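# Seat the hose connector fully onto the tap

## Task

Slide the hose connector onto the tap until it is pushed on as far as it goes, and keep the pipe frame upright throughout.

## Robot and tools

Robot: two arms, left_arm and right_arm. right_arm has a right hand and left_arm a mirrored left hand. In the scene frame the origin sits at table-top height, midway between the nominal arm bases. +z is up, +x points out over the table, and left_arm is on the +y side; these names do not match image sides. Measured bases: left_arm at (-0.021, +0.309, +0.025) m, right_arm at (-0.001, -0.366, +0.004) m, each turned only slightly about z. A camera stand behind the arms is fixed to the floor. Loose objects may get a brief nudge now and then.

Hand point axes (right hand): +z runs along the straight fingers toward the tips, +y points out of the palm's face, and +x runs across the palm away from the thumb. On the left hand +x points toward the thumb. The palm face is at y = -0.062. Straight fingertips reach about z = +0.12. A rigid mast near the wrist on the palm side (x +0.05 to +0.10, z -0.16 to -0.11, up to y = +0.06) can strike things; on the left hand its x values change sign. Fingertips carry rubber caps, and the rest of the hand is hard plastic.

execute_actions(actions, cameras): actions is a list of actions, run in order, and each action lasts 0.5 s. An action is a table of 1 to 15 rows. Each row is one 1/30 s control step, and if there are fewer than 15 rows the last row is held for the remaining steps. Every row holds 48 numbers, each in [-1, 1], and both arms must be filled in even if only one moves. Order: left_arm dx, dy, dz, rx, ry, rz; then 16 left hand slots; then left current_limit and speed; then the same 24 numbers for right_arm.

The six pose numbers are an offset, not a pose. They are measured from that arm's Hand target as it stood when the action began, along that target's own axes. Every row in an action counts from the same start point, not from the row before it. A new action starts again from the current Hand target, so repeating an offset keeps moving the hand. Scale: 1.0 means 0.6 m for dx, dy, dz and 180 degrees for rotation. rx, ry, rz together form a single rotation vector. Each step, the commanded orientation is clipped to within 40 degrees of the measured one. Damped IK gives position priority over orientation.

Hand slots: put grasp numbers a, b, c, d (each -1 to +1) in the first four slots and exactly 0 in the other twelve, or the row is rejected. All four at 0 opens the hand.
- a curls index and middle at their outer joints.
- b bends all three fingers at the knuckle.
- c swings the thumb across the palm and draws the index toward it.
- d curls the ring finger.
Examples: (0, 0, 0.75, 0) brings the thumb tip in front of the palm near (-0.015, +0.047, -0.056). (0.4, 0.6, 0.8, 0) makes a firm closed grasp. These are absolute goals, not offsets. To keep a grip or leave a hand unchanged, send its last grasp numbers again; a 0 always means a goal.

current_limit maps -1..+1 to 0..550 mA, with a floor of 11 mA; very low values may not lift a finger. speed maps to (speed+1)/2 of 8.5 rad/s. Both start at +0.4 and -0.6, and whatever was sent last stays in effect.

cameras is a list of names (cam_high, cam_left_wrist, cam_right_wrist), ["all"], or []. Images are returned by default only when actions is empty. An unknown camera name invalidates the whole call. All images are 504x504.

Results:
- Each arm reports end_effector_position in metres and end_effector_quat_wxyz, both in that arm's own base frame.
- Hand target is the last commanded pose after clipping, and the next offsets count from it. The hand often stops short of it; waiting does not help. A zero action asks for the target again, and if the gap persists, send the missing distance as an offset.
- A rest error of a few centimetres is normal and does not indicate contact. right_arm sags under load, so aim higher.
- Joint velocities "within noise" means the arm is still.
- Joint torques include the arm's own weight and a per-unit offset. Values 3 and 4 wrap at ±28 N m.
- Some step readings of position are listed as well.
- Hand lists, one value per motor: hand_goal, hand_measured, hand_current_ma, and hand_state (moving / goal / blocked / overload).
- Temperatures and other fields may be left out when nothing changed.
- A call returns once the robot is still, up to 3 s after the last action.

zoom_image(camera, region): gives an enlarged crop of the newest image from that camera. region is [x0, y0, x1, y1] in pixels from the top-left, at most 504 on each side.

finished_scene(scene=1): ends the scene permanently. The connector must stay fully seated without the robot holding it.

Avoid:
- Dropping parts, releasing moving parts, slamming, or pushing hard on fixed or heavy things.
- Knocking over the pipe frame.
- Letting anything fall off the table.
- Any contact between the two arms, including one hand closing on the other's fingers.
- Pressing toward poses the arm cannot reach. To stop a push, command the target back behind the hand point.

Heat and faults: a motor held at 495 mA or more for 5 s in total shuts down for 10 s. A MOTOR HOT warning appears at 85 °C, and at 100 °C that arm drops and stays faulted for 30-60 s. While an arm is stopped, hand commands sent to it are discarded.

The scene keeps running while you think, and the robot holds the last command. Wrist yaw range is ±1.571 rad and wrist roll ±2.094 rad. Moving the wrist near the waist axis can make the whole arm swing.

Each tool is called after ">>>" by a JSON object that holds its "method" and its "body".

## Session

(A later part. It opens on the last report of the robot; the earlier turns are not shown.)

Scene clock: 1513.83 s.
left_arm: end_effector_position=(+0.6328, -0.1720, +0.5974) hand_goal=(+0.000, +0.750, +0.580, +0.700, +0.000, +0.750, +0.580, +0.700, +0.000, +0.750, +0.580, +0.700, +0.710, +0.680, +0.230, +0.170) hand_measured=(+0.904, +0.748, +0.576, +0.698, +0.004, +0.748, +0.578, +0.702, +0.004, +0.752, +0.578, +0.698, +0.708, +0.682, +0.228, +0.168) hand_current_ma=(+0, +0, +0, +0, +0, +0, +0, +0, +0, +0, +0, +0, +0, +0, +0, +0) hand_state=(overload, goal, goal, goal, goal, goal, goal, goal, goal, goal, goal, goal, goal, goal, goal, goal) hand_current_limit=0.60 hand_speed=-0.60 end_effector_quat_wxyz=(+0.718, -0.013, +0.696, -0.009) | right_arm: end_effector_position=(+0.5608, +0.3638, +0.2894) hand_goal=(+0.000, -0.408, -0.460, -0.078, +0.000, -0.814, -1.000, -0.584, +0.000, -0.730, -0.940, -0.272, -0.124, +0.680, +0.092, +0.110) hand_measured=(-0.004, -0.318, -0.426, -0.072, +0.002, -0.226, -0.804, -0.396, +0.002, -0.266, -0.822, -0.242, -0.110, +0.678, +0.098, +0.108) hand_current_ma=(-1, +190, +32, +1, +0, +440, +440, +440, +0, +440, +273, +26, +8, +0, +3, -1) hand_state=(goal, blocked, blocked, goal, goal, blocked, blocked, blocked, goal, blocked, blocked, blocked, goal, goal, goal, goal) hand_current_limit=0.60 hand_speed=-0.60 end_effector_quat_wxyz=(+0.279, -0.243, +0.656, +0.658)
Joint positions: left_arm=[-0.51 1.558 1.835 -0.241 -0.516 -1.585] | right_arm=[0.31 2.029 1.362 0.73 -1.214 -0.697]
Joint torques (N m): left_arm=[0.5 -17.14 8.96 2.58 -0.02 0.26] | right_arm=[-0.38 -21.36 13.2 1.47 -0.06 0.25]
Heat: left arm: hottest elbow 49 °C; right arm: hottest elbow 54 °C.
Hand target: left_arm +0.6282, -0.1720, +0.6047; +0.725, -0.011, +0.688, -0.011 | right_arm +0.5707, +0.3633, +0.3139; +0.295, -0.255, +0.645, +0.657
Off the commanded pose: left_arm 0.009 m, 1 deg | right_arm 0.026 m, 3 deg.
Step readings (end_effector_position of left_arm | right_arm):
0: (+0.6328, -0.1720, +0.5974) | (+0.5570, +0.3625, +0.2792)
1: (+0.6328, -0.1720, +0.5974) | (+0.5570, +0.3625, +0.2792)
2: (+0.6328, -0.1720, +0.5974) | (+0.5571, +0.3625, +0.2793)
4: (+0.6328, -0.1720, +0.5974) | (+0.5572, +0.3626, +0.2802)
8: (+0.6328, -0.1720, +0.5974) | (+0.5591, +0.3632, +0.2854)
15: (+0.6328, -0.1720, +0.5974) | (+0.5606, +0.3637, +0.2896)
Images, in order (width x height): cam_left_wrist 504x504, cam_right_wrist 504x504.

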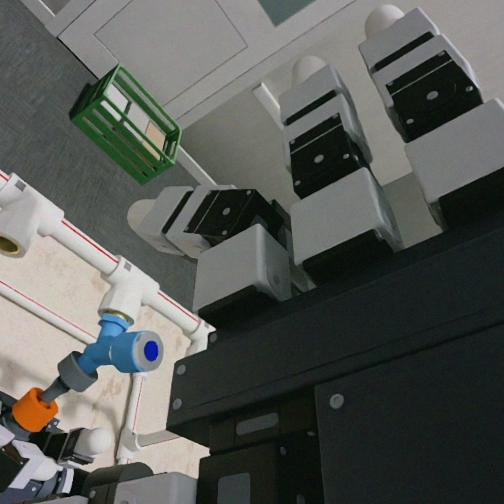

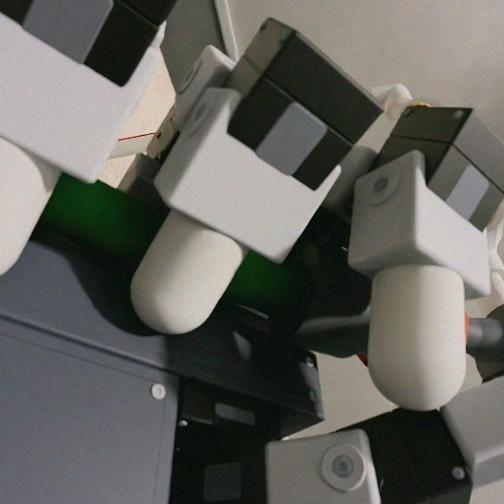

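>>> {"method": "execute_actions", "body": {"actions": [[[0,0,0,0,0,0,0,0,0,0,0,0,0,0,0,0,0,0,0,0,0,0,0.6,-0.6,-0.0053,0.0008,-0.0006,-0.0001,-0.0001,-0.0003,1,0.86,0.55,0.95,0,0,0,0,0,0,0,0,0,0,0,0,0.6,-0.6],[0,0,0,0,0,0,0,0,0,0,0,0,0,0,0,0,0,0,0,0,0,0,0.6,-0.6,-0.0106,0.0017,-0.0013,-0.0002,-0.0002,-0.0006,1,0.86,0.55,0.95,0,0,0,0,0,0,0,0,0,0,0,0,0.6,-0.6],[0,0,0,0,0,0,0,0,0,0,0,0,0,0,0,0,0,0,0,0,0,0,0.6,-0.6,-0.0159,0.0025,-0.0019,-0.0003,-0.0002,-0.0009,1,0.86,0.55,0.95,0,0,0,0,0,0,0,0,0,0,0,0,0.6,-0.6]]], "cameras": ["cam_left_wrist","cam_right_wrist"]}}

>>> {"method": "zoom_image", "body": {"camera": "cam_left_wrist", "region": [10, 350, 100, 440]}}

>>> {"method": "zoom_image", "body": {"camera": "cam_right_wrist", "region": [434, 290, 504, 360]}}

Scene clock: 1519.83 s.
left_arm: end_effector_position=(+0.6328, -0.1720, +0.5974) hand_goal=(+0.000, +0.750, +0.580, +0.700, +0.000, +0.750, +0.580, +0.700, +0.000, +0.750, +0.580, +0.700, +0.710, +0.680, +0.230, +0.170) hand_measured=(+0.904, +0.748, +0.576, +0.698, +0.004, +0.748, +0.578, +0.702, +0.004, +0.752, +0.578, +0.698, +0.708, +0.682, +0.228, +0.168) hand_current_ma=(+0, +0, +0, +0, +0, +0, +0, +0, +0, +0, +0, +0, +0, +0, +0, +0) hand_state=(overload, goal, goal, goal, goal, goal, goal, goal, goal, goal, goal, goal, goal, goal, goal, goal) hand_current_limit=0.60 hand_speed=-0.60 end_effector_quat_wxyz=(+0.718, -0.013, +0.696, -0.009) | right_arm: end_effector_position=(+0.5648, +0.3646, +0.2964) hand_goal=(+0.000, -0.408, -0.460, -0.078, +0.000, -0.814, -1.000, -0.584, +0.000, -0.730, -0.940, -0.272, -0.124, +0.680, +0.092, +0.110) hand_measured=(-0.004, -0.318, -0.426, -0.072, +0.002, -0.226, -0.804, -0.396, +0.002, -0.266, -0.822, -0.242, -0.110, +0.678, +0.098, +0.108) hand_current_ma=(-1, +190, +32, +1, +0, +440, +440, +440, +0, +440, +273, +26, +8, +0, +3, -1) hand_state=(goal, blocked, blocked, goal, goal, blocked, blocked, blocked, goal, blocked, blocked, blocked, goal, goal, goal, goal) hand_current_limit=0.60 hand_speed=-0.60 end_effector_quat_wxyz=(+0.278, -0.246, +0.654, +0.659)
Joint positions: left_arm=[-0.51 1.558 1.835 -0.241 -0.516 -1.585] | right_arm=[0.309 2.029 1.384 0.711 -1.22 -0.696]
Joint torques (N m): left_arm=[0.5 -17.14 8.96 2.59 -0.02 0.26] | right_arm=[-0.67 -21.6 13.44 1.63 -0.04 0.26]
Motor temperatures (°C): left_arm=[36 39 48 35 28 32] | right_arm=[34 46 55 31 33 29]
Heat: left arm: hottest elbow 48 °C; right arm: hottest elbow 55 °C.
Hand target: left_arm +0.6282, -0.1720, +0.6047; +0.725, -0.011, +0.688, -0.011 | right_arm +0.5761, +0.3618, +0.3218; +0.296, -0.256, +0.644, +0.657
Off the commanded pose: left_arm 0.009 m, 1 deg | right_arm 0.028 m, 3 deg.
Step readings (end_effector_position of left_arm | right_arm):
0: (+0.6328, -0.1720, +0.5974) | (+0.5608, +0.3638, +0.2894)
1: (+0.6328, -0.1720, +0.5974) | (+0.5608, +0.3638, +0.2894)
2: (+0.6328, -0.1720, +0.5974) | (+0.5608, +0.3638, +0.2894)
4: (+0.6328, -0.1720, +0.5974) | (+0.5611, +0.3639, +0.2899)
8: (+0.6328, -0.1720, +0.5974) | (+0.5629, +0.3646, +0.2935)
15: (+0.6328, -0.1720, +0.5974) | (+0.5647, +0.3646, +0.2965)
Images, in order (width x height): cam_left_wrist 504x504, cam_right_wrist 504x504.

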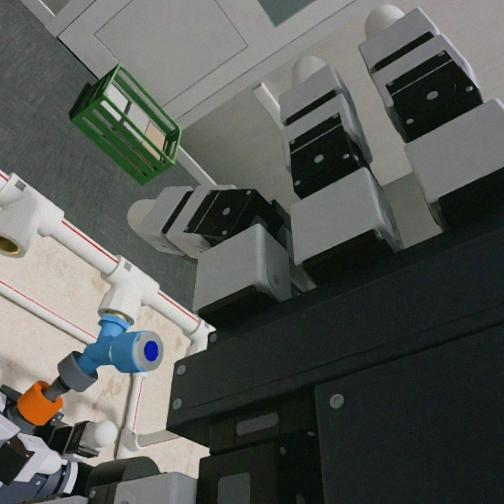

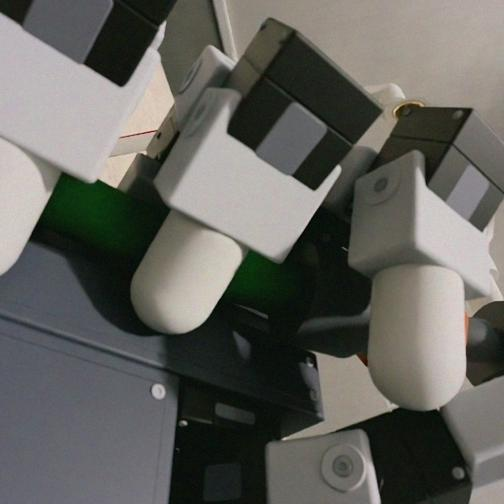

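Scaled by 5.600 from the camera's 504x504 image, which has a finer 720x720 frame.

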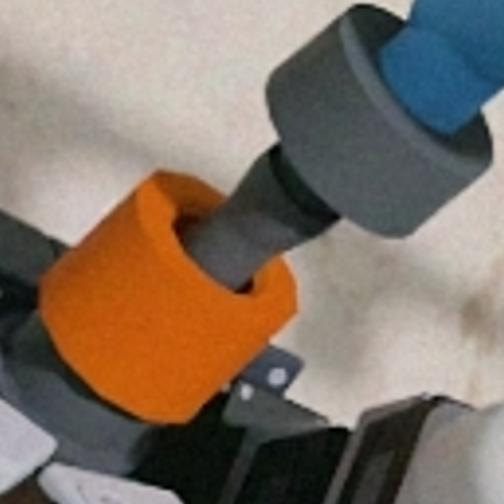

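Scaled by 7.200 from the camera's 504x504 image, which has a finer 720x720 frame.

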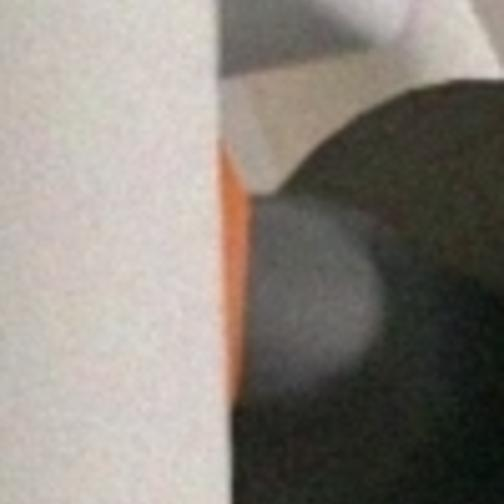

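>>> {"method": "execute_actions", "body": {"actions": [], "cameras": ["cam_high","cam_left_wrist","cam_right_wrist"]}}

>>> {"method": "zoom_image", "body": {"camera": "cam_high", "region": [80, 60, 240, 220]}}

>>> {"method": "zoom_image", "body": {"camera": "cam_high", "region": [125, 70, 205, 150]}}

Scene clock: 1520.80 s.
left_arm: end_effector_position=(+0.6328, -0.1720, +0.5974) hand_goal=(+0.000, +0.750, +0.580, +0.700, +0.000, +0.750, +0.580, +0.700, +0.000, +0.750, +0.580, +0.700, +0.710, +0.680, +0.230, +0.170) hand_measured=(+0.904, +0.748, +0.576, +0.698, +0.004, +0.748, +0.578, +0.702, +0.004, +0.752, +0.578, +0.698, +0.708, +0.682, +0.228, +0.168) hand_current_ma=(+0, +0, +0, +0, +0, +0, +0, +0, +0, +0, +0, +0, +0, +0, +0, +0) hand_state=(overload, goal, goal, goal, goal, goal, goal, goal, goal, goal, goal, goal, goal, goal, goal, goal) hand_current_limit=0.60 hand_speed=-0.60 end_effector_quat_wxyz=(+0.718, -0.013, +0.696, -0.009) | right_arm: end_effector_position=(+0.5648, +0.3647, +0.2964) hand_goal=(+0.000, -0.408, -0.460, -0.078, +0.000, -0.814, -1.000, -0.584, +0.000, -0.730, -0.940, -0.272, -0.124, +0.680, +0.092, +0.110) hand_measured=(-0.004, -0.318, -0.426, -0.072, +0.002, -0.226, -0.804, -0.396, +0.002, -0.266, -0.822, -0.242, -0.110, +0.678, +0.098, +0.108) hand_current_ma=(-1, +190, +32, +1, +0, +440, +440, +440, +0, +440, +273, +26, +8, +0, +3, -1) hand_state=(goal, blocked, blocked, goal, goal, blocked, blocked, blocked, goal, blocked, blocked, blocked, goal, goal, goal, goal) hand_current_limit=0.60 hand_speed=-0.60 end_effector_quat_wxyz=(+0.278, -0.245, +0.655, +0.659)
Joint positions: left_arm=[-0.51 1.558 1.835 -0.241 -0.516 -1.585] | right_arm=[0.309 2.029 1.384 0.711 -1.22 -0.696]
Joint velocities: within noise
Joint torques (N m): left_arm=[0.5 -17.14 8.96 2.59 -0.02 0.26] | right_arm=[-0.67 -21.54 13.44 1.52 -0.04 0.26]
Motor temperatures (°C): left_arm=[36 39 48 35 28 32] | right_arm=[34 46 55 31 33 29]
Heat: left arm: hottest elbow 48 °C; right arm: hottest elbow 55 °C.
Hand target: left_arm +0.6282, -0.1720, +0.6047; +0.725, -0.011, +0.688, -0.011 | right_arm +0.5762, +0.3618, +0.3218; +0.296, -0.255, +0.644, +0.657
Off the commanded pose: left_arm 0.009 m, 1 deg | right_arm 0.028 m, 3 deg.

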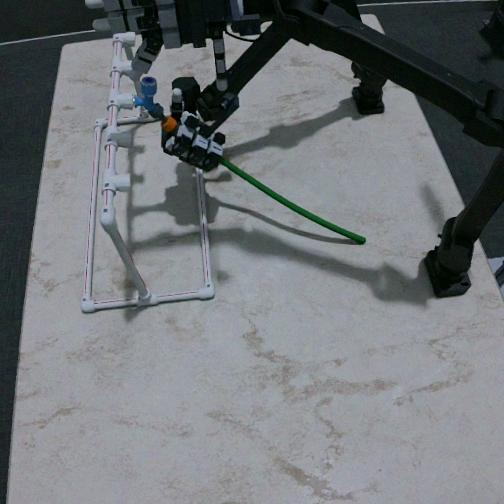

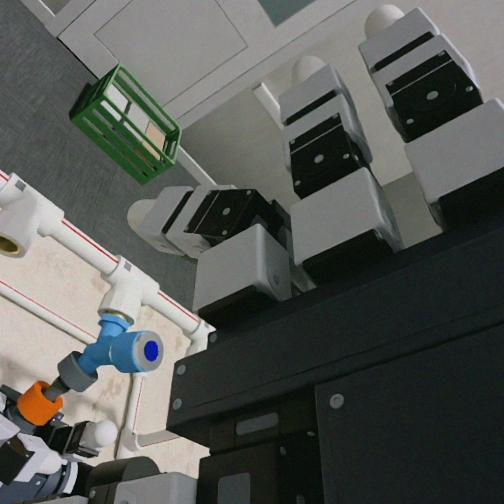

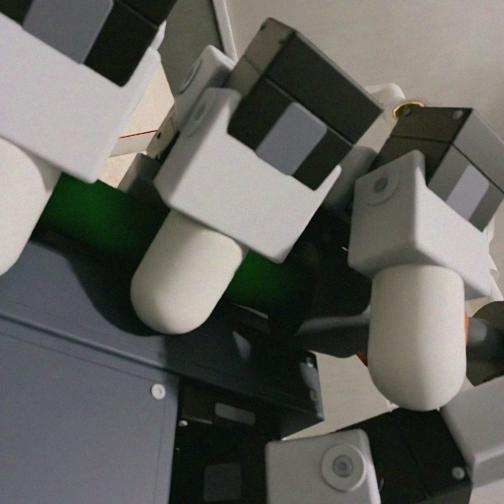

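Scaled by 3.150 from the camera's 504x504 image, which has a finer 720x720 frame.

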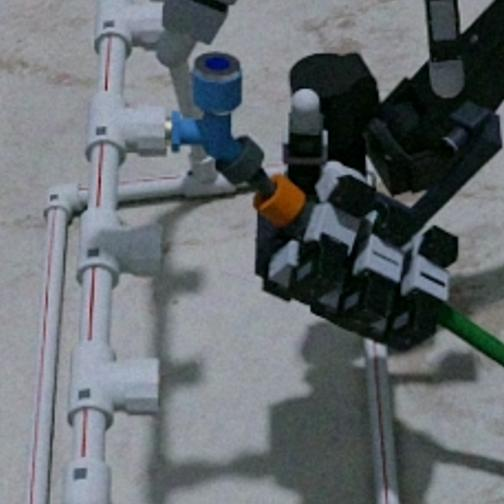

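Scaled by 6.300 from the camera's 504x504 image, which has a finer 720x720 frame.

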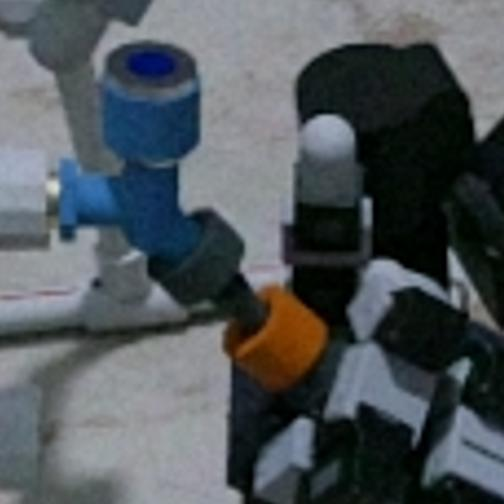

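>>> {"method": "zoom_image", "body": {"camera": "cam_high", "region": [143, 98, 183, 138]}}

>>> {"method": "zoom_image", "body": {"camera": "cam_left_wrist", "region": [14, 375, 64, 425]}}

>>> {"method": "zoom_image", "body": {"camera": "cam_left_wrist", "region": [50, 345, 105, 400]}}

Scaled by 12.600 from the camera's 504x504 image, which has a finer 720x720 frame.

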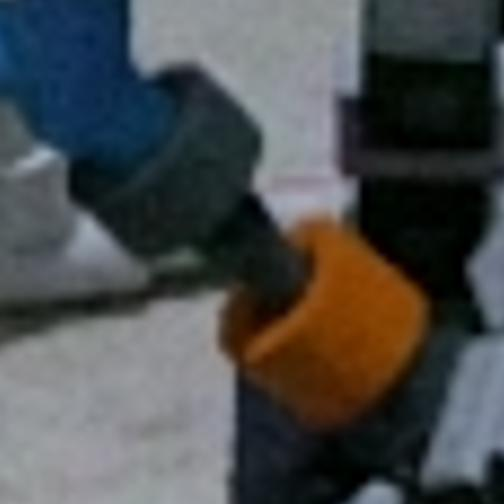

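Scaled by 10.080 from the camera's 504x504 image, which has a finer 720x720 frame.

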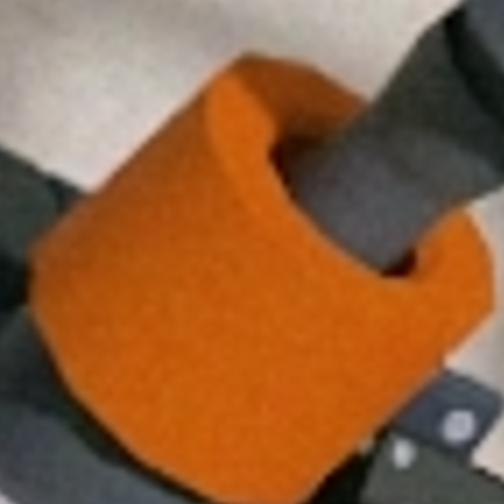

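Scaled by 9.164 from the camera's 504x504 image, which has a finer 720x720 frame.

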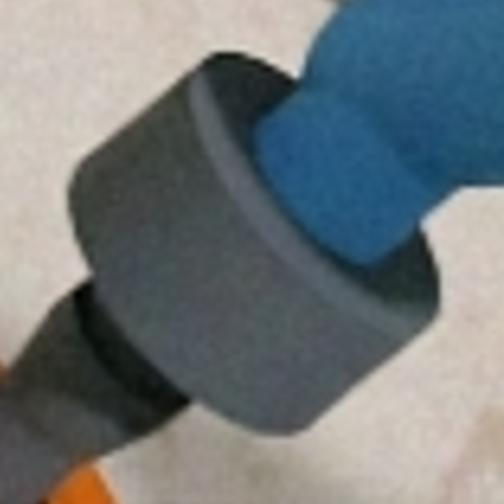

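>>> {"method": "zoom_image", "body": {"camera": "cam_high", "region": [80, 160, 220, 310]}}

>>> {"method": "zoom_image", "body": {"camera": "cam_right_wrist", "region": [454, 300, 504, 350]}}

Scaled by 3.360 from the camera's 504x504 image, which has a finer 720x720 frame.

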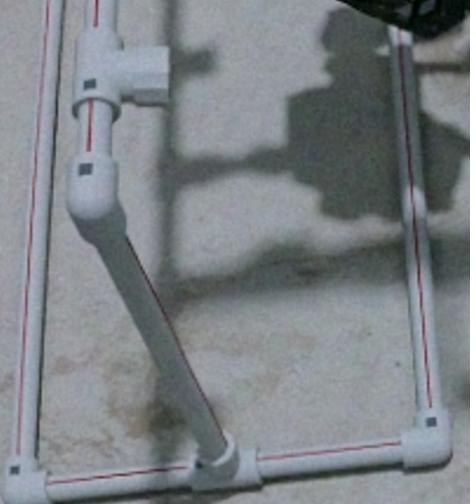

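Scaled by 10.080 from the camera's 504x504 image, which has a finer 720x720 frame.

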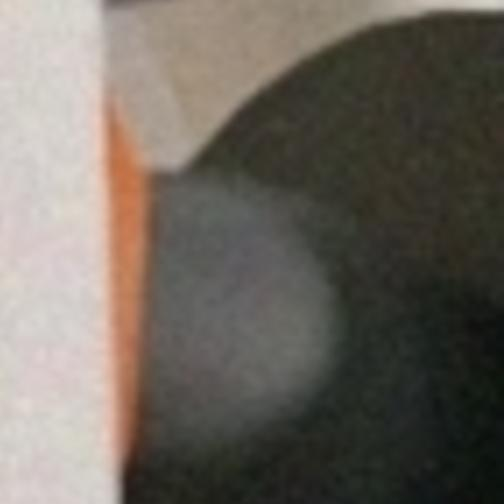

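>>> {"method": "execute_actions", "body": {"actions": [[[0,0,0,0,0,0,0,0,0,0,0,0,0,0,0,0,0,0,0,0,0,0,0.6,-0.6,-0.0049,0.0013,0.0001,0,0,0,1,0.86,0.55,0.95,0,0,0,0,0,0,0,0,0,0,0,0,0.6,-0.6],[0,0,0,0,0,0,0,0,0,0,0,0,0,0,0,0,0,0,0,0,0,0,0.6,-0.6,-0.0098,0.0026,0.0003,0,0,0,1,0.86,0.55,0.95,0,0,0,0,0,0,0,0,0,0,0,0,0.6,-0.6],[0,0,0,0,0,0,0,0,0,0,0,0,0,0,0,0,0,0,0,0,0,0,0.6,-0.6,-0.0148,0.0039,0.0004,0,0,0,1,0.86,0.55,0.95,0,0,0,0,0,0,0,0,0,0,0,0,0.6,-0.6]]], "cameras": ["cam_left_wrist","cam_right_wrist"]}}

>>> {"method": "zoom_image", "body": {"camera": "cam_left_wrist", "region": [10, 350, 100, 440]}}

>>> {"method": "zoom_image", "body": {"camera": "cam_right_wrist", "region": [434, 290, 504, 360]}}

Scene clock: 1531.53 s.
left_arm: end_effector_position=(+0.6328, -0.1720, +0.5974) hand_goal=(+0.000, +0.750, +0.580, +0.700, +0.000, +0.750, +0.580, +0.700, +0.000, +0.750, +0.580, +0.700, +0.710, +0.680, +0.230, +0.170) hand_measured=(+0.904, +0.748, +0.576, +0.698, +0.004, +0.748, +0.578, +0.702, +0.004, +0.752, +0.578, +0.698, +0.708, +0.682, +0.228, +0.168) hand_current_ma=(+0, +0, +0, +0, +0, +0, +0, +0, +0, +0, +0, +0, +0, +0, +0, +0) hand_state=(overload, goal, goal, goal, goal, goal, goal, goal, goal, goal, goal, goal, goal, goal, goal, goal) hand_current_limit=0.60 hand_speed=-0.60 end_effector_quat_wxyz=(+0.718, -0.013, +0.696, -0.009) | right_arm: end_effector_position=(+0.5693, +0.3646, +0.3026) hand_goal=(+0.000, -0.408, -0.460, -0.078, +0.000, -0.814, -1.000, -0.584, +0.000, -0.730, -0.940, -0.272, -0.124, +0.680, +0.092, +0.110) hand_measured=(-0.004, -0.320, -0.426, -0.072, +0.002, -0.226, -0.804, -0.396, +0.002, -0.266, -0.822, -0.242, -0.110, +0.678, +0.098, +0.108) hand_current_ma=(-1, +189, +32, +1, +0, +440, +440, +440, +0, +440, +273, +26, +8, +0, +3, -1) hand_state=(goal, blocked, blocked, goal, goal, blocked, blocked, blocked, goal, blocked, blocked, blocked, goal, goal, goal, goal) hand_current_limit=0.60 hand_speed=-0.60 end_effector_quat_wxyz=(+0.278, -0.246, +0.654, +0.659)
Joint positions: left_arm=[-0.51 1.558 1.835 -0.241 -0.516 -1.585] | right_arm=[0.307 2.029 1.404 0.691 -1.224 -0.696]
Joint torques (N m): left_arm=[0.44 -17.2 8.96 2.59 -0.02 0.26] | right_arm=[-0.67 -21.95 13.6 1.52 0.05 0.26]
Motor temperatures (°C): left_arm=[36 39 48 35 28 32] | right_arm=[34 46 56 31 33 29]
Heat: left arm: hottest elbow 48 °C; right arm: hottest elbow 56 °C.
Hand target: left_arm +0.6282, -0.1720, +0.6047; +0.725, -0.011, +0.688, -0.011 | right_arm +0.5807, +0.3614, +0.3298; +0.296, -0.255, +0.644, +0.657
Off the commanded pose: left_arm 0.009 m, 1 deg | right_arm 0.030 m, 3 deg.
Step readings (end_effector_position of left_arm | right_arm):
0: (+0.6328, -0.1720, +0.5974) | (+0.5648, +0.3647, +0.2964)
1: (+0.6328, -0.1720, +0.5974) | (+0.5648, +0.3647, +0.2964)
2: (+0.6328, -0.1720, +0.5974) | (+0.5648, +0.3647, +0.2963)
4: (+0.6328, -0.1720, +0.5974) | (+0.5655, +0.3646, +0.2968)
8: (+0.6328, -0.1720, +0.5974) | (+0.5674, +0.3650, +0.2997)
15: (+0.6328, -0.1720, +0.5974) | (+0.5692, +0.3646, +0.3025)
Images, in order (width x height): cam_left_wrist 504x504, cam_right_wrist 504x504.

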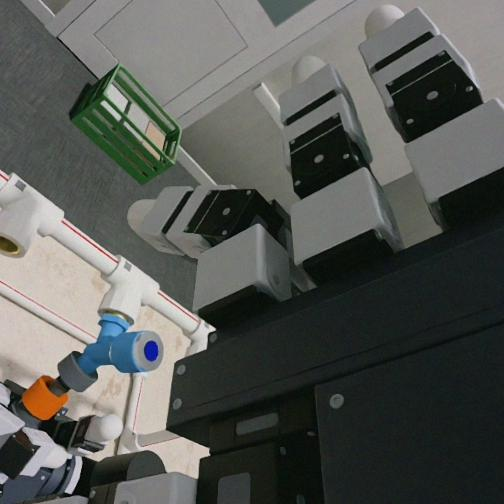

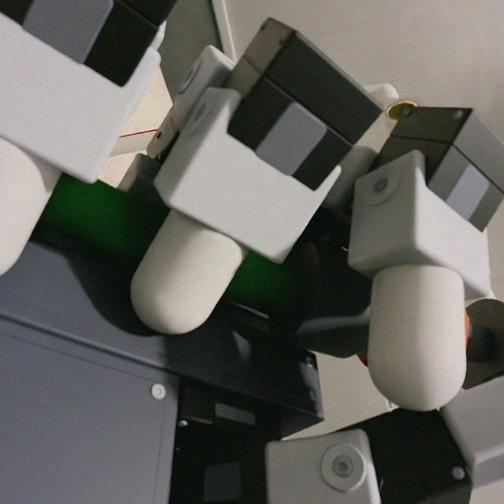

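Scaled by 5.600 from the camera's 504x504 image, which has a finer 720x720 frame.

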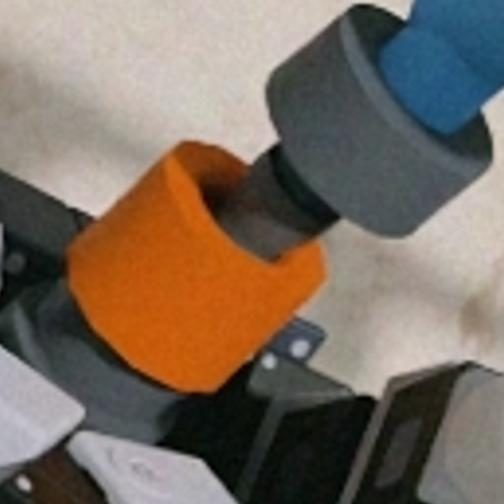

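Scaled by 7.200 from the camera's 504x504 image, which has a finer 720x720 frame.

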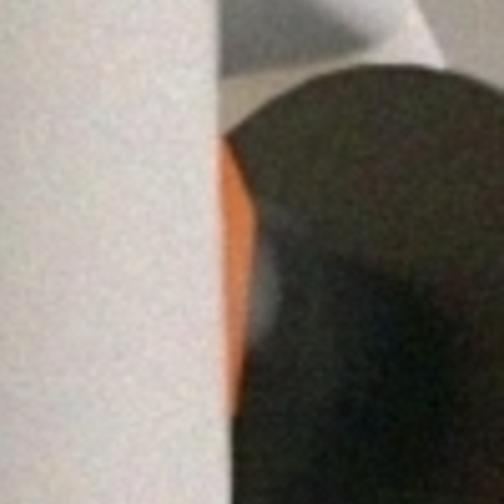

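>>> {"method": "execute_actions", "body": {"actions": [[[0,0,0,0,0,0,0,0,0,0,0,0,0,0,0,0,0,0,0,0,0,0,0.6,-0.6,-0.0034,0.0025,0.0003,-0.0005,-0.0004,-0.0017,1,0.86,0.55,0.95,0,0,0,0,0,0,0,0,0,0,0,0,0.6,-0.6],[0,0,0,0,0,0,0,0,0,0,0,0,0,0,0,0,0,0,0,0,0,0,0.6,-0.6,-0.0068,0.005,0.0006,-0.001,-0.0008,-0.0034,1,0.86,0.55,0.95,0,0,0,0,0,0,0,0,0,0,0,0,0.6,-0.6],[0,0,0,0,0,0,0,0,0,0,0,0,0,0,0,0,0,0,0,0,0,0,0.6,-0.6,-0.0101,0.0075,0.001,-0.0015,-0.0012,-0.0052,1,0.86,0.55,0.95,0,0,0,0,0,0,0,0,0,0,0,0,0.6,-0.6]]], "cameras": ["cam_left_wrist","cam_right_wrist"]}}

>>> {"method": "zoom_image", "body": {"camera": "cam_left_wrist", "region": [10, 350, 100, 440]}}

>>> {"method": "zoom_image", "body": {"camera": "cam_right_wrist", "region": [434, 290, 504, 360]}}

Scene clock: 1533.80 s.
left_arm: end_effector_position=(+0.6328, -0.1720, +0.5974) hand_goal=(+0.000, +0.750, +0.580, +0.700, +0.000, +0.750, +0.580, +0.700, +0.000, +0.750, +0.580, +0.700, +0.710, +0.680, +0.230, +0.170) hand_measured=(+0.904, +0.748, +0.576, +0.698, +0.004, +0.748, +0.578, +0.702, +0.004, +0.752, +0.578, +0.698, +0.708, +0.682, +0.228, +0.168) hand_current_ma=(+0, +0, +0, +0, +0, +0, +0, +0, +0, +0, +0, +0, +0, +0, +0, +0) hand_state=(overload, goal, goal, goal, goal, goal, goal, goal, goal, goal, goal, goal, goal, goal, goal, goal) hand_current_limit=0.60 hand_speed=-0.60 end_effector_quat_wxyz=(+0.718, -0.013, +0.696, -0.009) | right_arm: end_effector_position=(+0.5709, +0.3649, +0.3073) hand_goal=(+0.000, -0.408, -0.460, -0.078, +0.000, -0.814, -1.000, -0.584, +0.000, -0.730, -0.940, -0.272, -0.124, +0.680, +0.092, +0.110) hand_measured=(-0.004, -0.320, -0.426, -0.072, +0.002, -0.226, -0.804, -0.396, +0.002, -0.266, -0.822, -0.242, -0.110, +0.678, +0.098, +0.108) hand_current_ma=(-1, +188, +32, +1, +0, +440, +440, +440, +0, +440, +273, +26, +8, +0, +3, -1) hand_state=(goal, blocked, blocked, goal, goal, blocked, blocked, blocked, goal, blocked, blocked, blocked, goal, goal, goal, goal) hand_current_limit=0.60 hand_speed=-0.60 end_effector_quat_wxyz=(+0.282, -0.249, +0.652, +0.659)
Joint positions: left_arm=[-0.51 1.558 1.835 -0.241 -0.516 -1.585] | right_arm=[0.307 2.029 1.416 0.691 -1.224 -0.696]
Joint torques (N m): left_arm=[0.56 -17.14 8.96 2.59 -0.02 0.26] | right_arm=[-0.73 -22.3 13.81 1.44 0.06 0.27]
Motor temperatures (°C): left_arm=[36 39 48 35 28 32] | right_arm=[34 46 56 31 33 29]
Heat: left arm: hottest elbow 48 °C; right arm: hottest elbow 56 °C.
Hand target: left_arm +0.6282, -0.1720, +0.6047; +0.725, -0.011, +0.688, -0.011 | right_arm +0.5817, +0.3616, +0.3372; +0.302, -0.260, +0.640, +0.657
Off the commanded pose: left_arm 0.009 m, 1 deg | right_arm 0.032 m, 3 deg.
Step readings (end_effector_position of left_arm | right_arm):
0: (+0.6328, -0.1720, +0.5974) | (+0.5693, +0.3646, +0.3026)
1: (+0.6328, -0.1720, +0.5974) | (+0.5693, +0.3646, +0.3026)
2: (+0.6328, -0.1720, +0.5974) | (+0.5693, +0.3646, +0.3026)
4: (+0.6328, -0.1720, +0.5974) | (+0.5693, +0.3646, +0.3030)
8: (+0.6328, -0.1720, +0.5974) | (+0.5701, +0.3649, +0.3055)
15: (+0.6328, -0.1720, +0.5974) | (+0.5709, +0.3649, +0.3073)
Images, in order (width x height): cam_left_wrist 504x504, cam_right_wrist 504x504.

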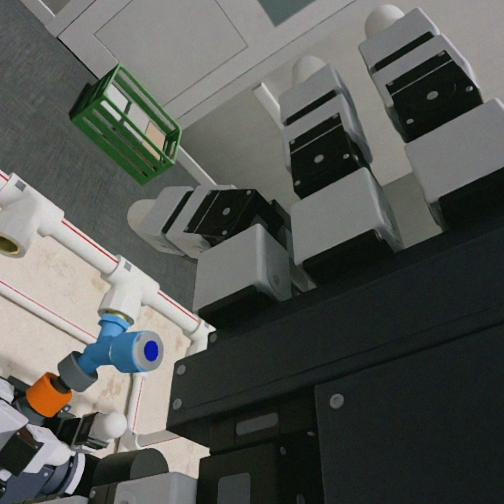

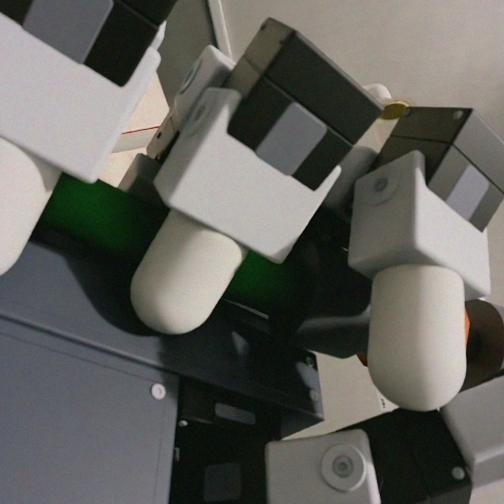

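Scaled by 5.600 from the camera's 504x504 image, which has a finer 720x720 frame.

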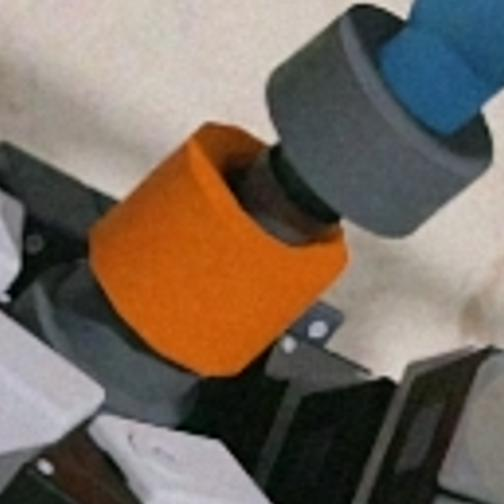

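Scaled by 7.200 from the camera's 504x504 image, which has a finer 720x720 frame.

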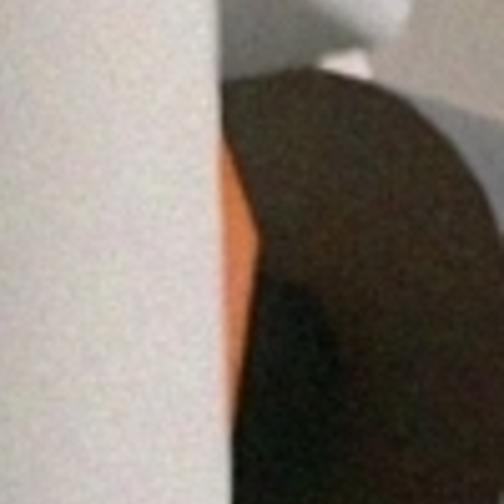

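>>> {"method": "zoom_image", "body": {"camera": "cam_right_wrist", "region": [404, 280, 504, 380]}}

>>> {"method": "zoom_image", "body": {"camera": "cam_left_wrist", "region": [20, 360, 80, 420]}}

Scaled by 5.040 from the camera's 504x504 image, which has a finer 720x720 frame.

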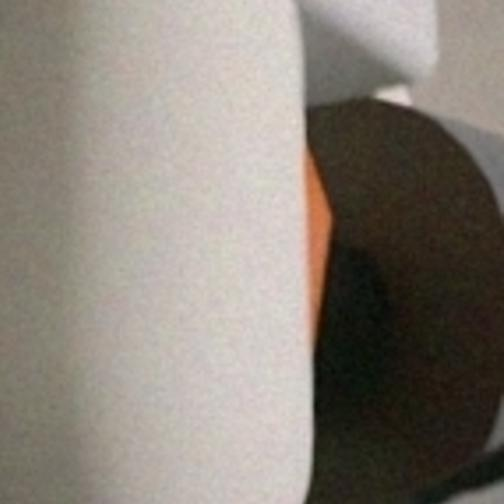

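Scaled by 8.400 from the camera's 504x504 image, which has a finer 720x720 frame.

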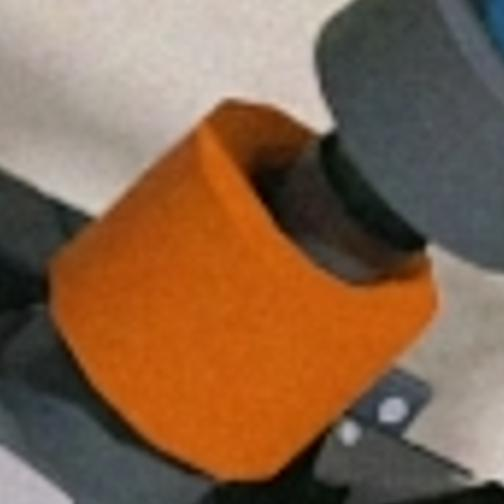

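>>> {"method": "execute_actions", "body": {"actions": [[[0,0,0,0,0,0,0,0,0,0,0,0,0,0,0,0,0,0,0,0,0,0,0.6,-0.6,-0.0001,0,-0.0022,0,0,0,1,0.86,0.55,0.95,0,0,0,0,0,0,0,0,0,0,0,0,0.6,-0.6],[0,0,0,0,0,0,0,0,0,0,0,0,0,0,0,0,0,0,0,0,0,0,0.6,-0.6,-0.0003,0,-0.0044,0,0,0,1,0.86,0.55,0.95,0,0,0,0,0,0,0,0,0,0,0,0,0.6,-0.6],[0,0,0,0,0,0,0,0,0,0,0,0,0,0,0,0,0,0,0,0,0,0,0.6,-0.6,-0.0004,0,-0.0067,0,0,0,1,0.86,0.55,0.95,0,0,0,0,0,0,0,0,0,0,0,0,0.6,-0.6]]], "cameras": ["cam_left_wrist","cam_right_wrist"]}}

>>> {"method": "zoom_image", "body": {"camera": "cam_left_wrist", "region": [20, 360, 80, 420]}}

>>> {"method": "zoom_image", "body": {"camera": "cam_right_wrist", "region": [404, 280, 504, 380]}}

Scene clock: 1538.67 s.
left_arm: end_effector_position=(+0.6328, -0.1720, +0.5974) hand_goal=(+0.000, +0.750, +0.580, +0.700, +0.000, +0.750, +0.580, +0.700, +0.000, +0.750, +0.580, +0.700, +0.710, +0.680, +0.230, +0.170) hand_measured=(+0.904, +0.748, +0.576, +0.698, +0.004, +0.748, +0.578, +0.702, +0.004, +0.752, +0.578, +0.698, +0.708, +0.682, +0.228, +0.168) hand_current_ma=(+0, +0, +0, +0, +0, +0, +0, +0, +0, +0, +0, +0, +0, +0, +0, +0) hand_state=(overload, goal, goal, goal, goal, goal, goal, goal, goal, goal, goal, goal, goal, goal, goal, goal) hand_current_limit=0.60 hand_speed=-0.60 end_effector_quat_wxyz=(+0.718, -0.013, +0.696, -0.009) | right_arm: end_effector_position=(+0.5710, +0.3630, +0.3072) hand_goal=(+0.000, -0.408, -0.460, -0.078, +0.000, -0.814, -1.000, -0.584, +0.000, -0.730, -0.940, -0.272, -0.124, +0.680, +0.092, +0.110) hand_measured=(-0.004, -0.320, -0.426, -0.072, +0.002, -0.226, -0.804, -0.396, +0.002, -0.266, -0.822, -0.242, -0.110, +0.678, +0.098, +0.108) hand_current_ma=(-1, +188, +32, +1, +0, +440, +440, +440, +0, +440, +273, +26, +8, +0, +3, -1) hand_state=(goal, blocked, blocked, goal, goal, blocked, blocked, blocked, goal, blocked, blocked, blocked, goal, goal, goal, goal) hand_current_limit=0.60 hand_speed=-0.60 end_effector_quat_wxyz=(+0.281, -0.250, +0.651, +0.659)
Joint positions: left_arm=[-0.51 1.558 1.835 -0.241 -0.516 -1.585] | right_arm=[0.304 2.029 1.416 0.691 -1.23 -0.696]
Joint torques (N m): left_arm=[0.5 -17.2 8.96 2.56 -0.02 0.26] | right_arm=[-1.03 -22.36 13.48 1.59 0.05 0.29]
Motor temperatures (°C): left_arm=[36 39 47 35 28 32] | right_arm=[34 46 56 31 33 29]
Heat: left arm: hottest elbow 47 °C; right arm: hottest elbow 56 °C.
Hand target: left_arm +0.6282, -0.1720, +0.6047; +0.725, -0.011, +0.688, -0.011 | right_arm +0.5817, +0.3577, +0.3372; +0.302, -0.260, +0.640, +0.657
Off the commanded pose: left_arm 0.009 m, 1 deg | right_arm 0.032 m, 3 deg.
Step readings (end_effector_position of left_arm | right_arm):
0: (+0.6328, -0.1720, +0.5974) | (+0.5709, +0.3649, +0.3073)
1: (+0.6328, -0.1720, +0.5974) | (+0.5709, +0.3649, +0.3073)
2: (+0.6328, -0.1720, +0.5974) | (+0.5709, +0.3649, +0.3073)
4: (+0.6328, -0.1720, +0.5974) | (+0.5707, +0.3646, +0.3073)
8: (+0.6328, -0.1720, +0.5974) | (+0.5710, +0.3632, +0.3073)
15: (+0.6328, -0.1720, +0.5974) | (+0.5710, +0.3630, +0.3072)
Images, in order (width x height): cam_left_wrist 504x504, cam_right_wrist 504x504.

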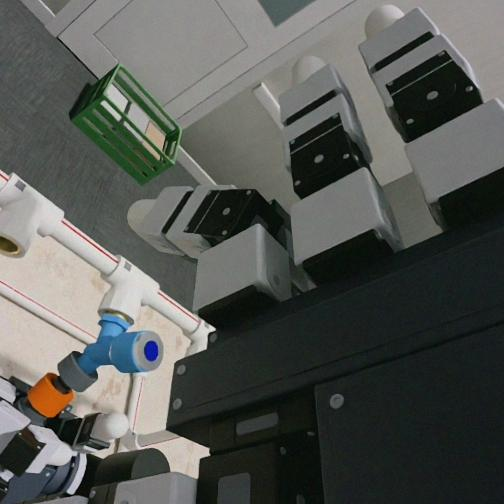

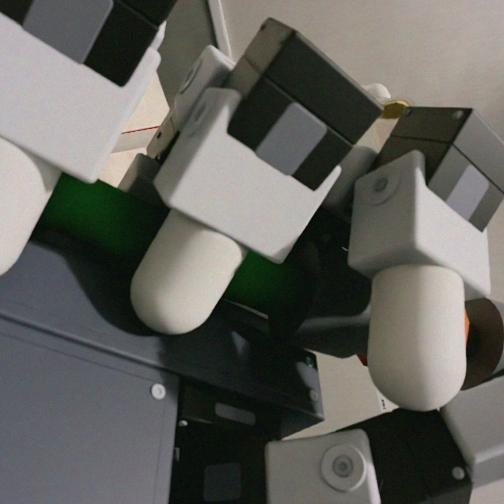

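Scaled by 8.400 from the camera's 504x504 image, which has a finer 720x720 frame.

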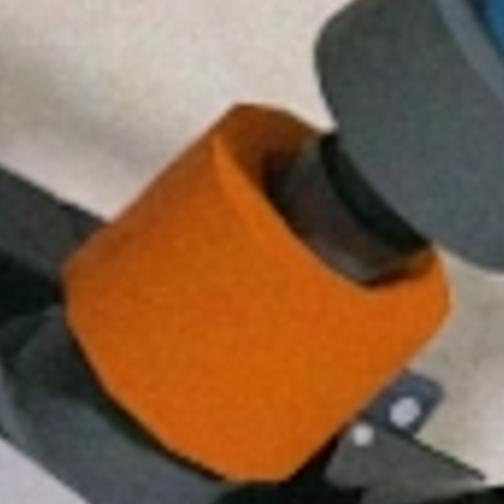

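Scaled by 5.040 from the camera's 504x504 image, which has a finer 720x720 frame.

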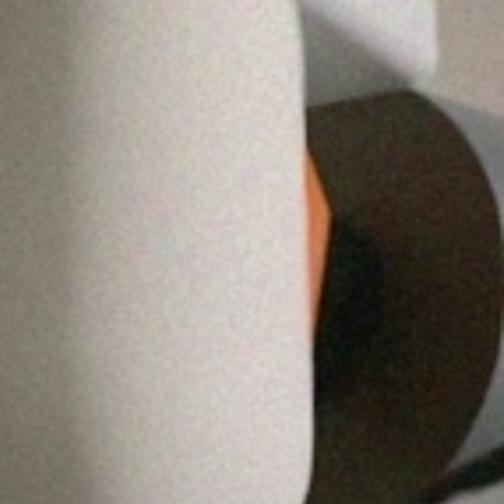

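>>> {"method": "execute_actions", "body": {"actions": [[[0,0,0,0,0,0,0,0,0,0,0,0,0,0,0,0,0,0,0,0,0,0,0.6,-0.6,-0.0037,0.0013,-0.0002,0,0,0,1,0.86,0.55,0.95,0,0,0,0,0,0,0,0,0,0,0,0,0.6,-0.6],[0,0,0,0,0,0,0,0,0,0,0,0,0,0,0,0,0,0,0,0,0,0,0.6,-0.6,-0.0075,0.0027,-0.0004,0,0,0,1,0.86,0.55,0.95,0,0,0,0,0,0,0,0,0,0,0,0,0.6,-0.6],[0,0,0,0,0,0,0,0,0,0,0,0,0,0,0,0,0,0,0,0,0,0,0.6,-0.6,-0.0112,0.004,-0.0006,0,0,0,1,0.86,0.55,0.95,0,0,0,0,0,0,0,0,0,0,0,0,0.6,-0.6]]], "cameras": ["cam_left_wrist","cam_right_wrist"]}}

>>> {"method": "zoom_image", "body": {"camera": "cam_left_wrist", "region": [20, 350, 80, 410]}}

>>> {"method": "zoom_image", "body": {"camera": "cam_right_wrist", "region": [404, 280, 504, 380]}}

Scene clock: 1540.87 s.
left_arm: end_effector_position=(+0.6328, -0.1720, +0.5974) hand_goal=(+0.000, +0.750, +0.580, +0.700, +0.000, +0.750, +0.580, +0.700, +0.000, +0.750, +0.580, +0.700, +0.710, +0.680, +0.230, +0.170) hand_measured=(+0.904, +0.748, +0.576, +0.698, +0.004, +0.748, +0.578, +0.702, +0.004, +0.752, +0.578, +0.698, +0.708, +0.682, +0.228, +0.168) hand_current_ma=(+0, +0, +0, +0, +0, +0, +0, +0, +0, +0, +0, +0, +0, +0, +0, +0) hand_state=(overload, goal, goal, goal, goal, goal, goal, goal, goal, goal, goal, goal, goal, goal, goal, goal) hand_current_limit=0.60 hand_speed=-0.60 end_effector_quat_wxyz=(+0.718, -0.013, +0.696, -0.009) | right_arm: end_effector_position=(+0.5718, +0.3631, +0.3090) hand_goal=(+0.000, -0.408, -0.460, -0.078, +0.000, -0.814, -1.000, -0.584, +0.000, -0.730, -0.940, -0.272, -0.124, +0.680, +0.092, +0.110) hand_measured=(-0.004, -0.320, -0.426, -0.072, +0.002, -0.226, -0.804, -0.396, +0.002, -0.266, -0.822, -0.242, -0.110, +0.678, +0.098, +0.108) hand_current_ma=(-1, +188, +32, +1, +0, +440, +440, +440, +0, +440, +273, +26, +8, +0, +3, -1) hand_state=(goal, blocked, blocked, goal, goal, blocked, blocked, blocked, goal, blocked, blocked, blocked, goal, goal, goal, goal) hand_current_limit=0.60 hand_speed=-0.60 end_effector_quat_wxyz=(+0.279, -0.251, +0.651, +0.659)
Joint positions: left_arm=[-0.51 1.558 1.835 -0.241 -0.516 -1.585] | right_arm=[0.303 2.029 1.423 0.682 -1.235 -0.696]
Joint torques (N m): left_arm=[0.5 -17.08 8.96 2.59 -0.01 0.26] | right_arm=[-1.03 -22.89 13.97 1.36 0.16 0.32]
Motor temperatures (°C): left_arm=[36 39 47 35 28 32] | right_arm=[34 46 56 31 33 29]
Heat: left arm: hottest elbow 47 °C; right arm: hottest elbow 56 °C.
Hand target: left_arm +0.6282, -0.1720, +0.6047; +0.725, -0.011, +0.688, -0.011 | right_arm +0.5845, +0.3568, +0.3438; +0.302, -0.260, +0.640, +0.657
Off the commanded pose: left_arm 0.009 m, 1 deg | right_arm 0.037 m, 3 deg.
Step readings (end_effector_position of left_arm | right_arm):
0: (+0.6328, -0.1720, +0.5974) | (+0.5710, +0.3630, +0.3072)
1: (+0.6328, -0.1720, +0.5974) | (+0.5710, +0.3630, +0.3072)
2: (+0.6328, -0.1720, +0.5974) | (+0.5709, +0.3629, +0.3072)
4: (+0.6328, -0.1720, +0.5974) | (+0.5710, +0.3630, +0.3074)
8: (+0.6328, -0.1720, +0.5974) | (+0.5715, +0.3629, +0.3082)
15: (+0.6328, -0.1720, +0.5974) | (+0.5718, +0.3631, +0.3090)
Images, in order (width x height): cam_left_wrist 504x504, cam_right_wrist 504x504.

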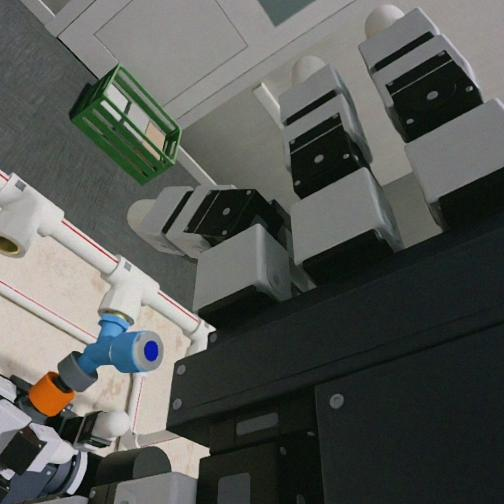

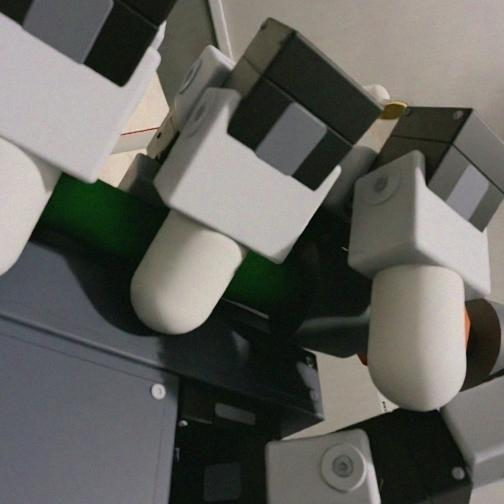

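Scaled by 8.400 from the camera's 504x504 image, which has a finer 720x720 frame.

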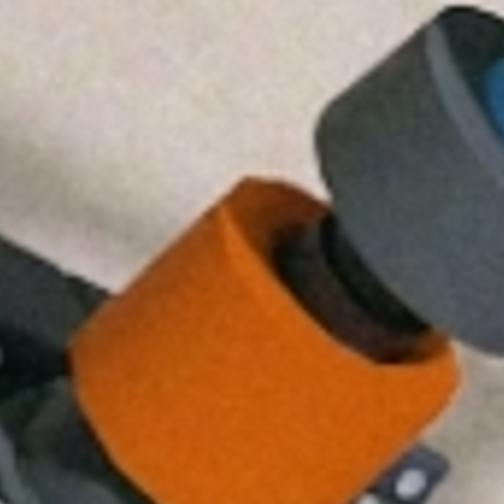

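Scaled by 5.040 from the camera's 504x504 image, which has a finer 720x720 frame.

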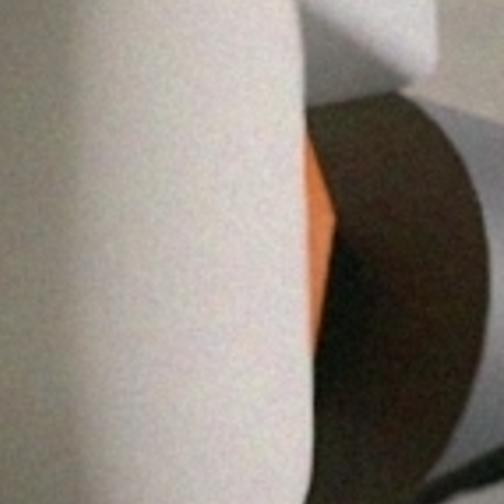

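>>> {"method": "execute_actions", "body": {"actions": [[[0,0,0,0,0,0,0,0,0,0,0,0,0,0,0,0,0,0,0,0,0,0,0.6,-0.6,-0.0017,0.0011,-0.0007,-0.0004,-0.0003,-0.0014,1,0.86,0.55,0.95,0,0,0,0,0,0,0,0,0,0,0,0,0.6,-0.6],[0,0,0,0,0,0,0,0,0,0,0,0,0,0,0,0,0,0,0,0,0,0,0.6,-0.6,-0.0034,0.0022,-0.0015,-0.0008,-0.0007,-0.0028,1,0.86,0.55,0.95,0,0,0,0,0,0,0,0,0,0,0,0,0.6,-0.6],[0,0,0,0,0,0,0,0,0,0,0,0,0,0,0,0,0,0,0,0,0,0,0.6,-0.6,-0.0051,0.0033,-0.0022,-0.0012,-0.001,-0.0042,1,0.86,0.55,0.95,0,0,0,0,0,0,0,0,0,0,0,0,0.6,-0.6]]], "cameras": ["cam_left_wrist","cam_right_wrist"]}}

>>> {"method": "zoom_image", "body": {"camera": "cam_left_wrist", "region": [20, 350, 80, 410]}}

>>> {"method": "zoom_image", "body": {"camera": "cam_right_wrist", "region": [404, 280, 504, 380]}}

Scene clock: 1542.70 s.
left_arm: end_effector_position=(+0.6328, -0.1720, +0.5974) hand_goal=(+0.000, +0.750, +0.580, +0.700, +0.000, +0.750, +0.580, +0.700, +0.000, +0.750, +0.580, +0.700, +0.710, +0.680, +0.230, +0.170) hand_measured=(+0.904, +0.748, +0.576, +0.698, +0.004, +0.748, +0.578, +0.702, +0.004, +0.752, +0.578, +0.698, +0.708, +0.682, +0.228, +0.168) hand_current_ma=(+0, +0, +0, +0, +0, +0, +0, +0, +0, +0, +0, +0, +0, +0, +0, +0) hand_state=(overload, goal, goal, goal, goal, goal, goal, goal, goal, goal, goal, goal, goal, goal, goal, goal) hand_current_limit=0.60 hand_speed=-0.60 end_effector_quat_wxyz=(+0.718, -0.013, +0.696, -0.009) | right_arm: end_effector_position=(+0.5723, +0.3625, +0.3111) hand_goal=(+0.000, -0.408, -0.460, -0.078, +0.000, -0.814, -1.000, -0.584, +0.000, -0.730, -0.940, -0.272, -0.124, +0.680, +0.092, +0.110) hand_measured=(-0.004, -0.320, -0.426, -0.072, +0.002, -0.226, -0.804, -0.396, +0.002, -0.266, -0.822, -0.242, -0.110, +0.678, +0.098, +0.108) hand_current_ma=(-1, +188, +32, +1, +0, +440, +440, +440, +0, +440, +273, +26, +8, +0, +3, -1) hand_state=(goal, blocked, blocked, goal, goal, blocked, blocked, blocked, goal, blocked, blocked, blocked, goal, goal, goal, goal) hand_current_limit=0.60 hand_speed=-0.60 end_effector_quat_wxyz=(+0.280, -0.254, +0.650, +0.659)
Joint positions: left_arm=[-0.51 1.558 1.835 -0.241 -0.516 -1.585] | right_arm=[0.302 2.029 1.428 0.682 -1.238 -0.696]
Joint torques (N m): left_arm=[0.5 -17.14 8.96 2.59 -0.02 0.26] | right_arm=[-1.2 -22.83 14.12 1.68 0.18 0.32]
Motor temperatures (°C): left_arm=[36 39 47 35 28 32] | right_arm=[34 46 56 31 33 29]
Heat: left arm: hottest elbow 47 °C; right arm: hottest elbow 56 °C.
Hand target: left_arm +0.6282, -0.1720, +0.6047; +0.725, -0.011, +0.688, -0.011 | right_arm +0.5851, +0.3554, +0.3472; +0.307, -0.264, +0.637, +0.657
Off the commanded pose: left_arm 0.009 m, 1 deg | right_arm 0.039 m, 4 deg.
Step readings (end_effector_position of left_arm | right_arm):
0: (+0.6328, -0.1720, +0.5974) | (+0.5718, +0.3631, +0.3090)
1: (+0.6328, -0.1720, +0.5974) | (+0.5718, +0.3631, +0.3090)
2: (+0.6328, -0.1720, +0.5974) | (+0.5717, +0.3631, +0.3090)
4: (+0.6328, -0.1720, +0.5974) | (+0.5716, +0.3630, +0.3091)
8: (+0.6328, -0.1720, +0.5974) | (+0.5722, +0.3627, +0.3105)
15: (+0.6328, -0.1720, +0.5974) | (+0.5723, +0.3625, +0.3111)
Images, in order (width x height): cam_left_wrist 504x504, cam_right_wrist 504x504.

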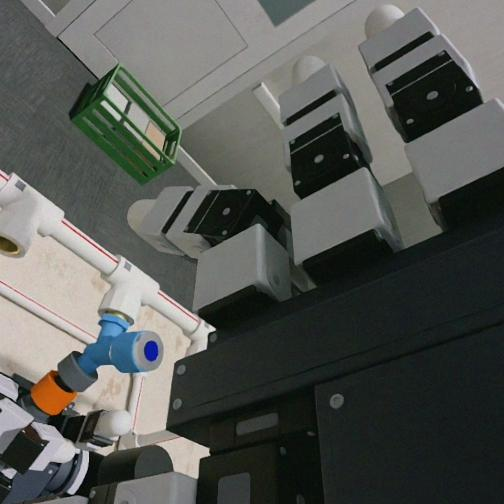

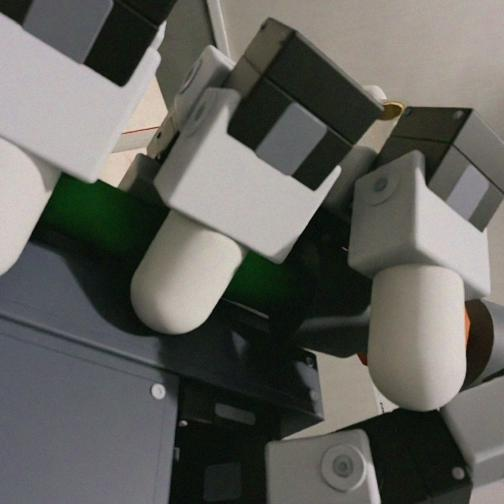

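Scaled by 8.400 from the camera's 504x504 image, which has a finer 720x720 frame.

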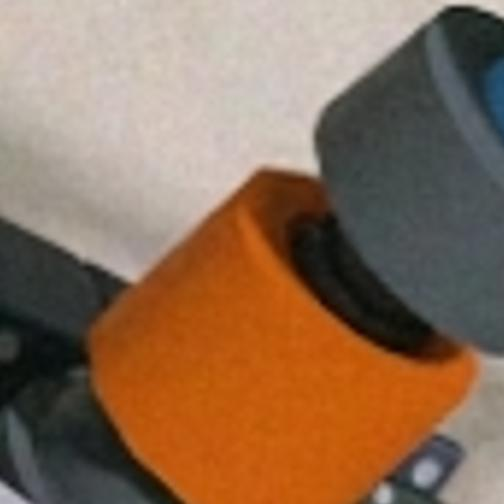

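Scaled by 5.040 from the camera's 504x504 image, which has a finer 720x720 frame.

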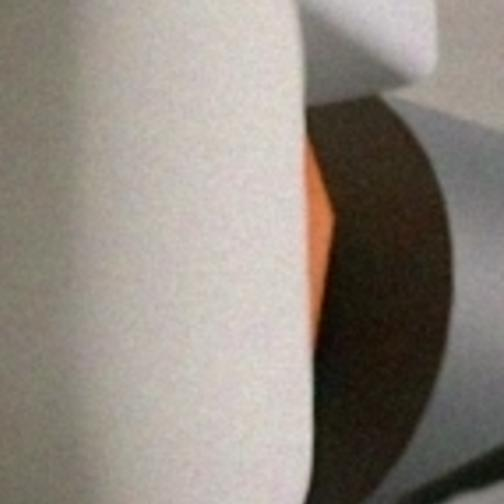

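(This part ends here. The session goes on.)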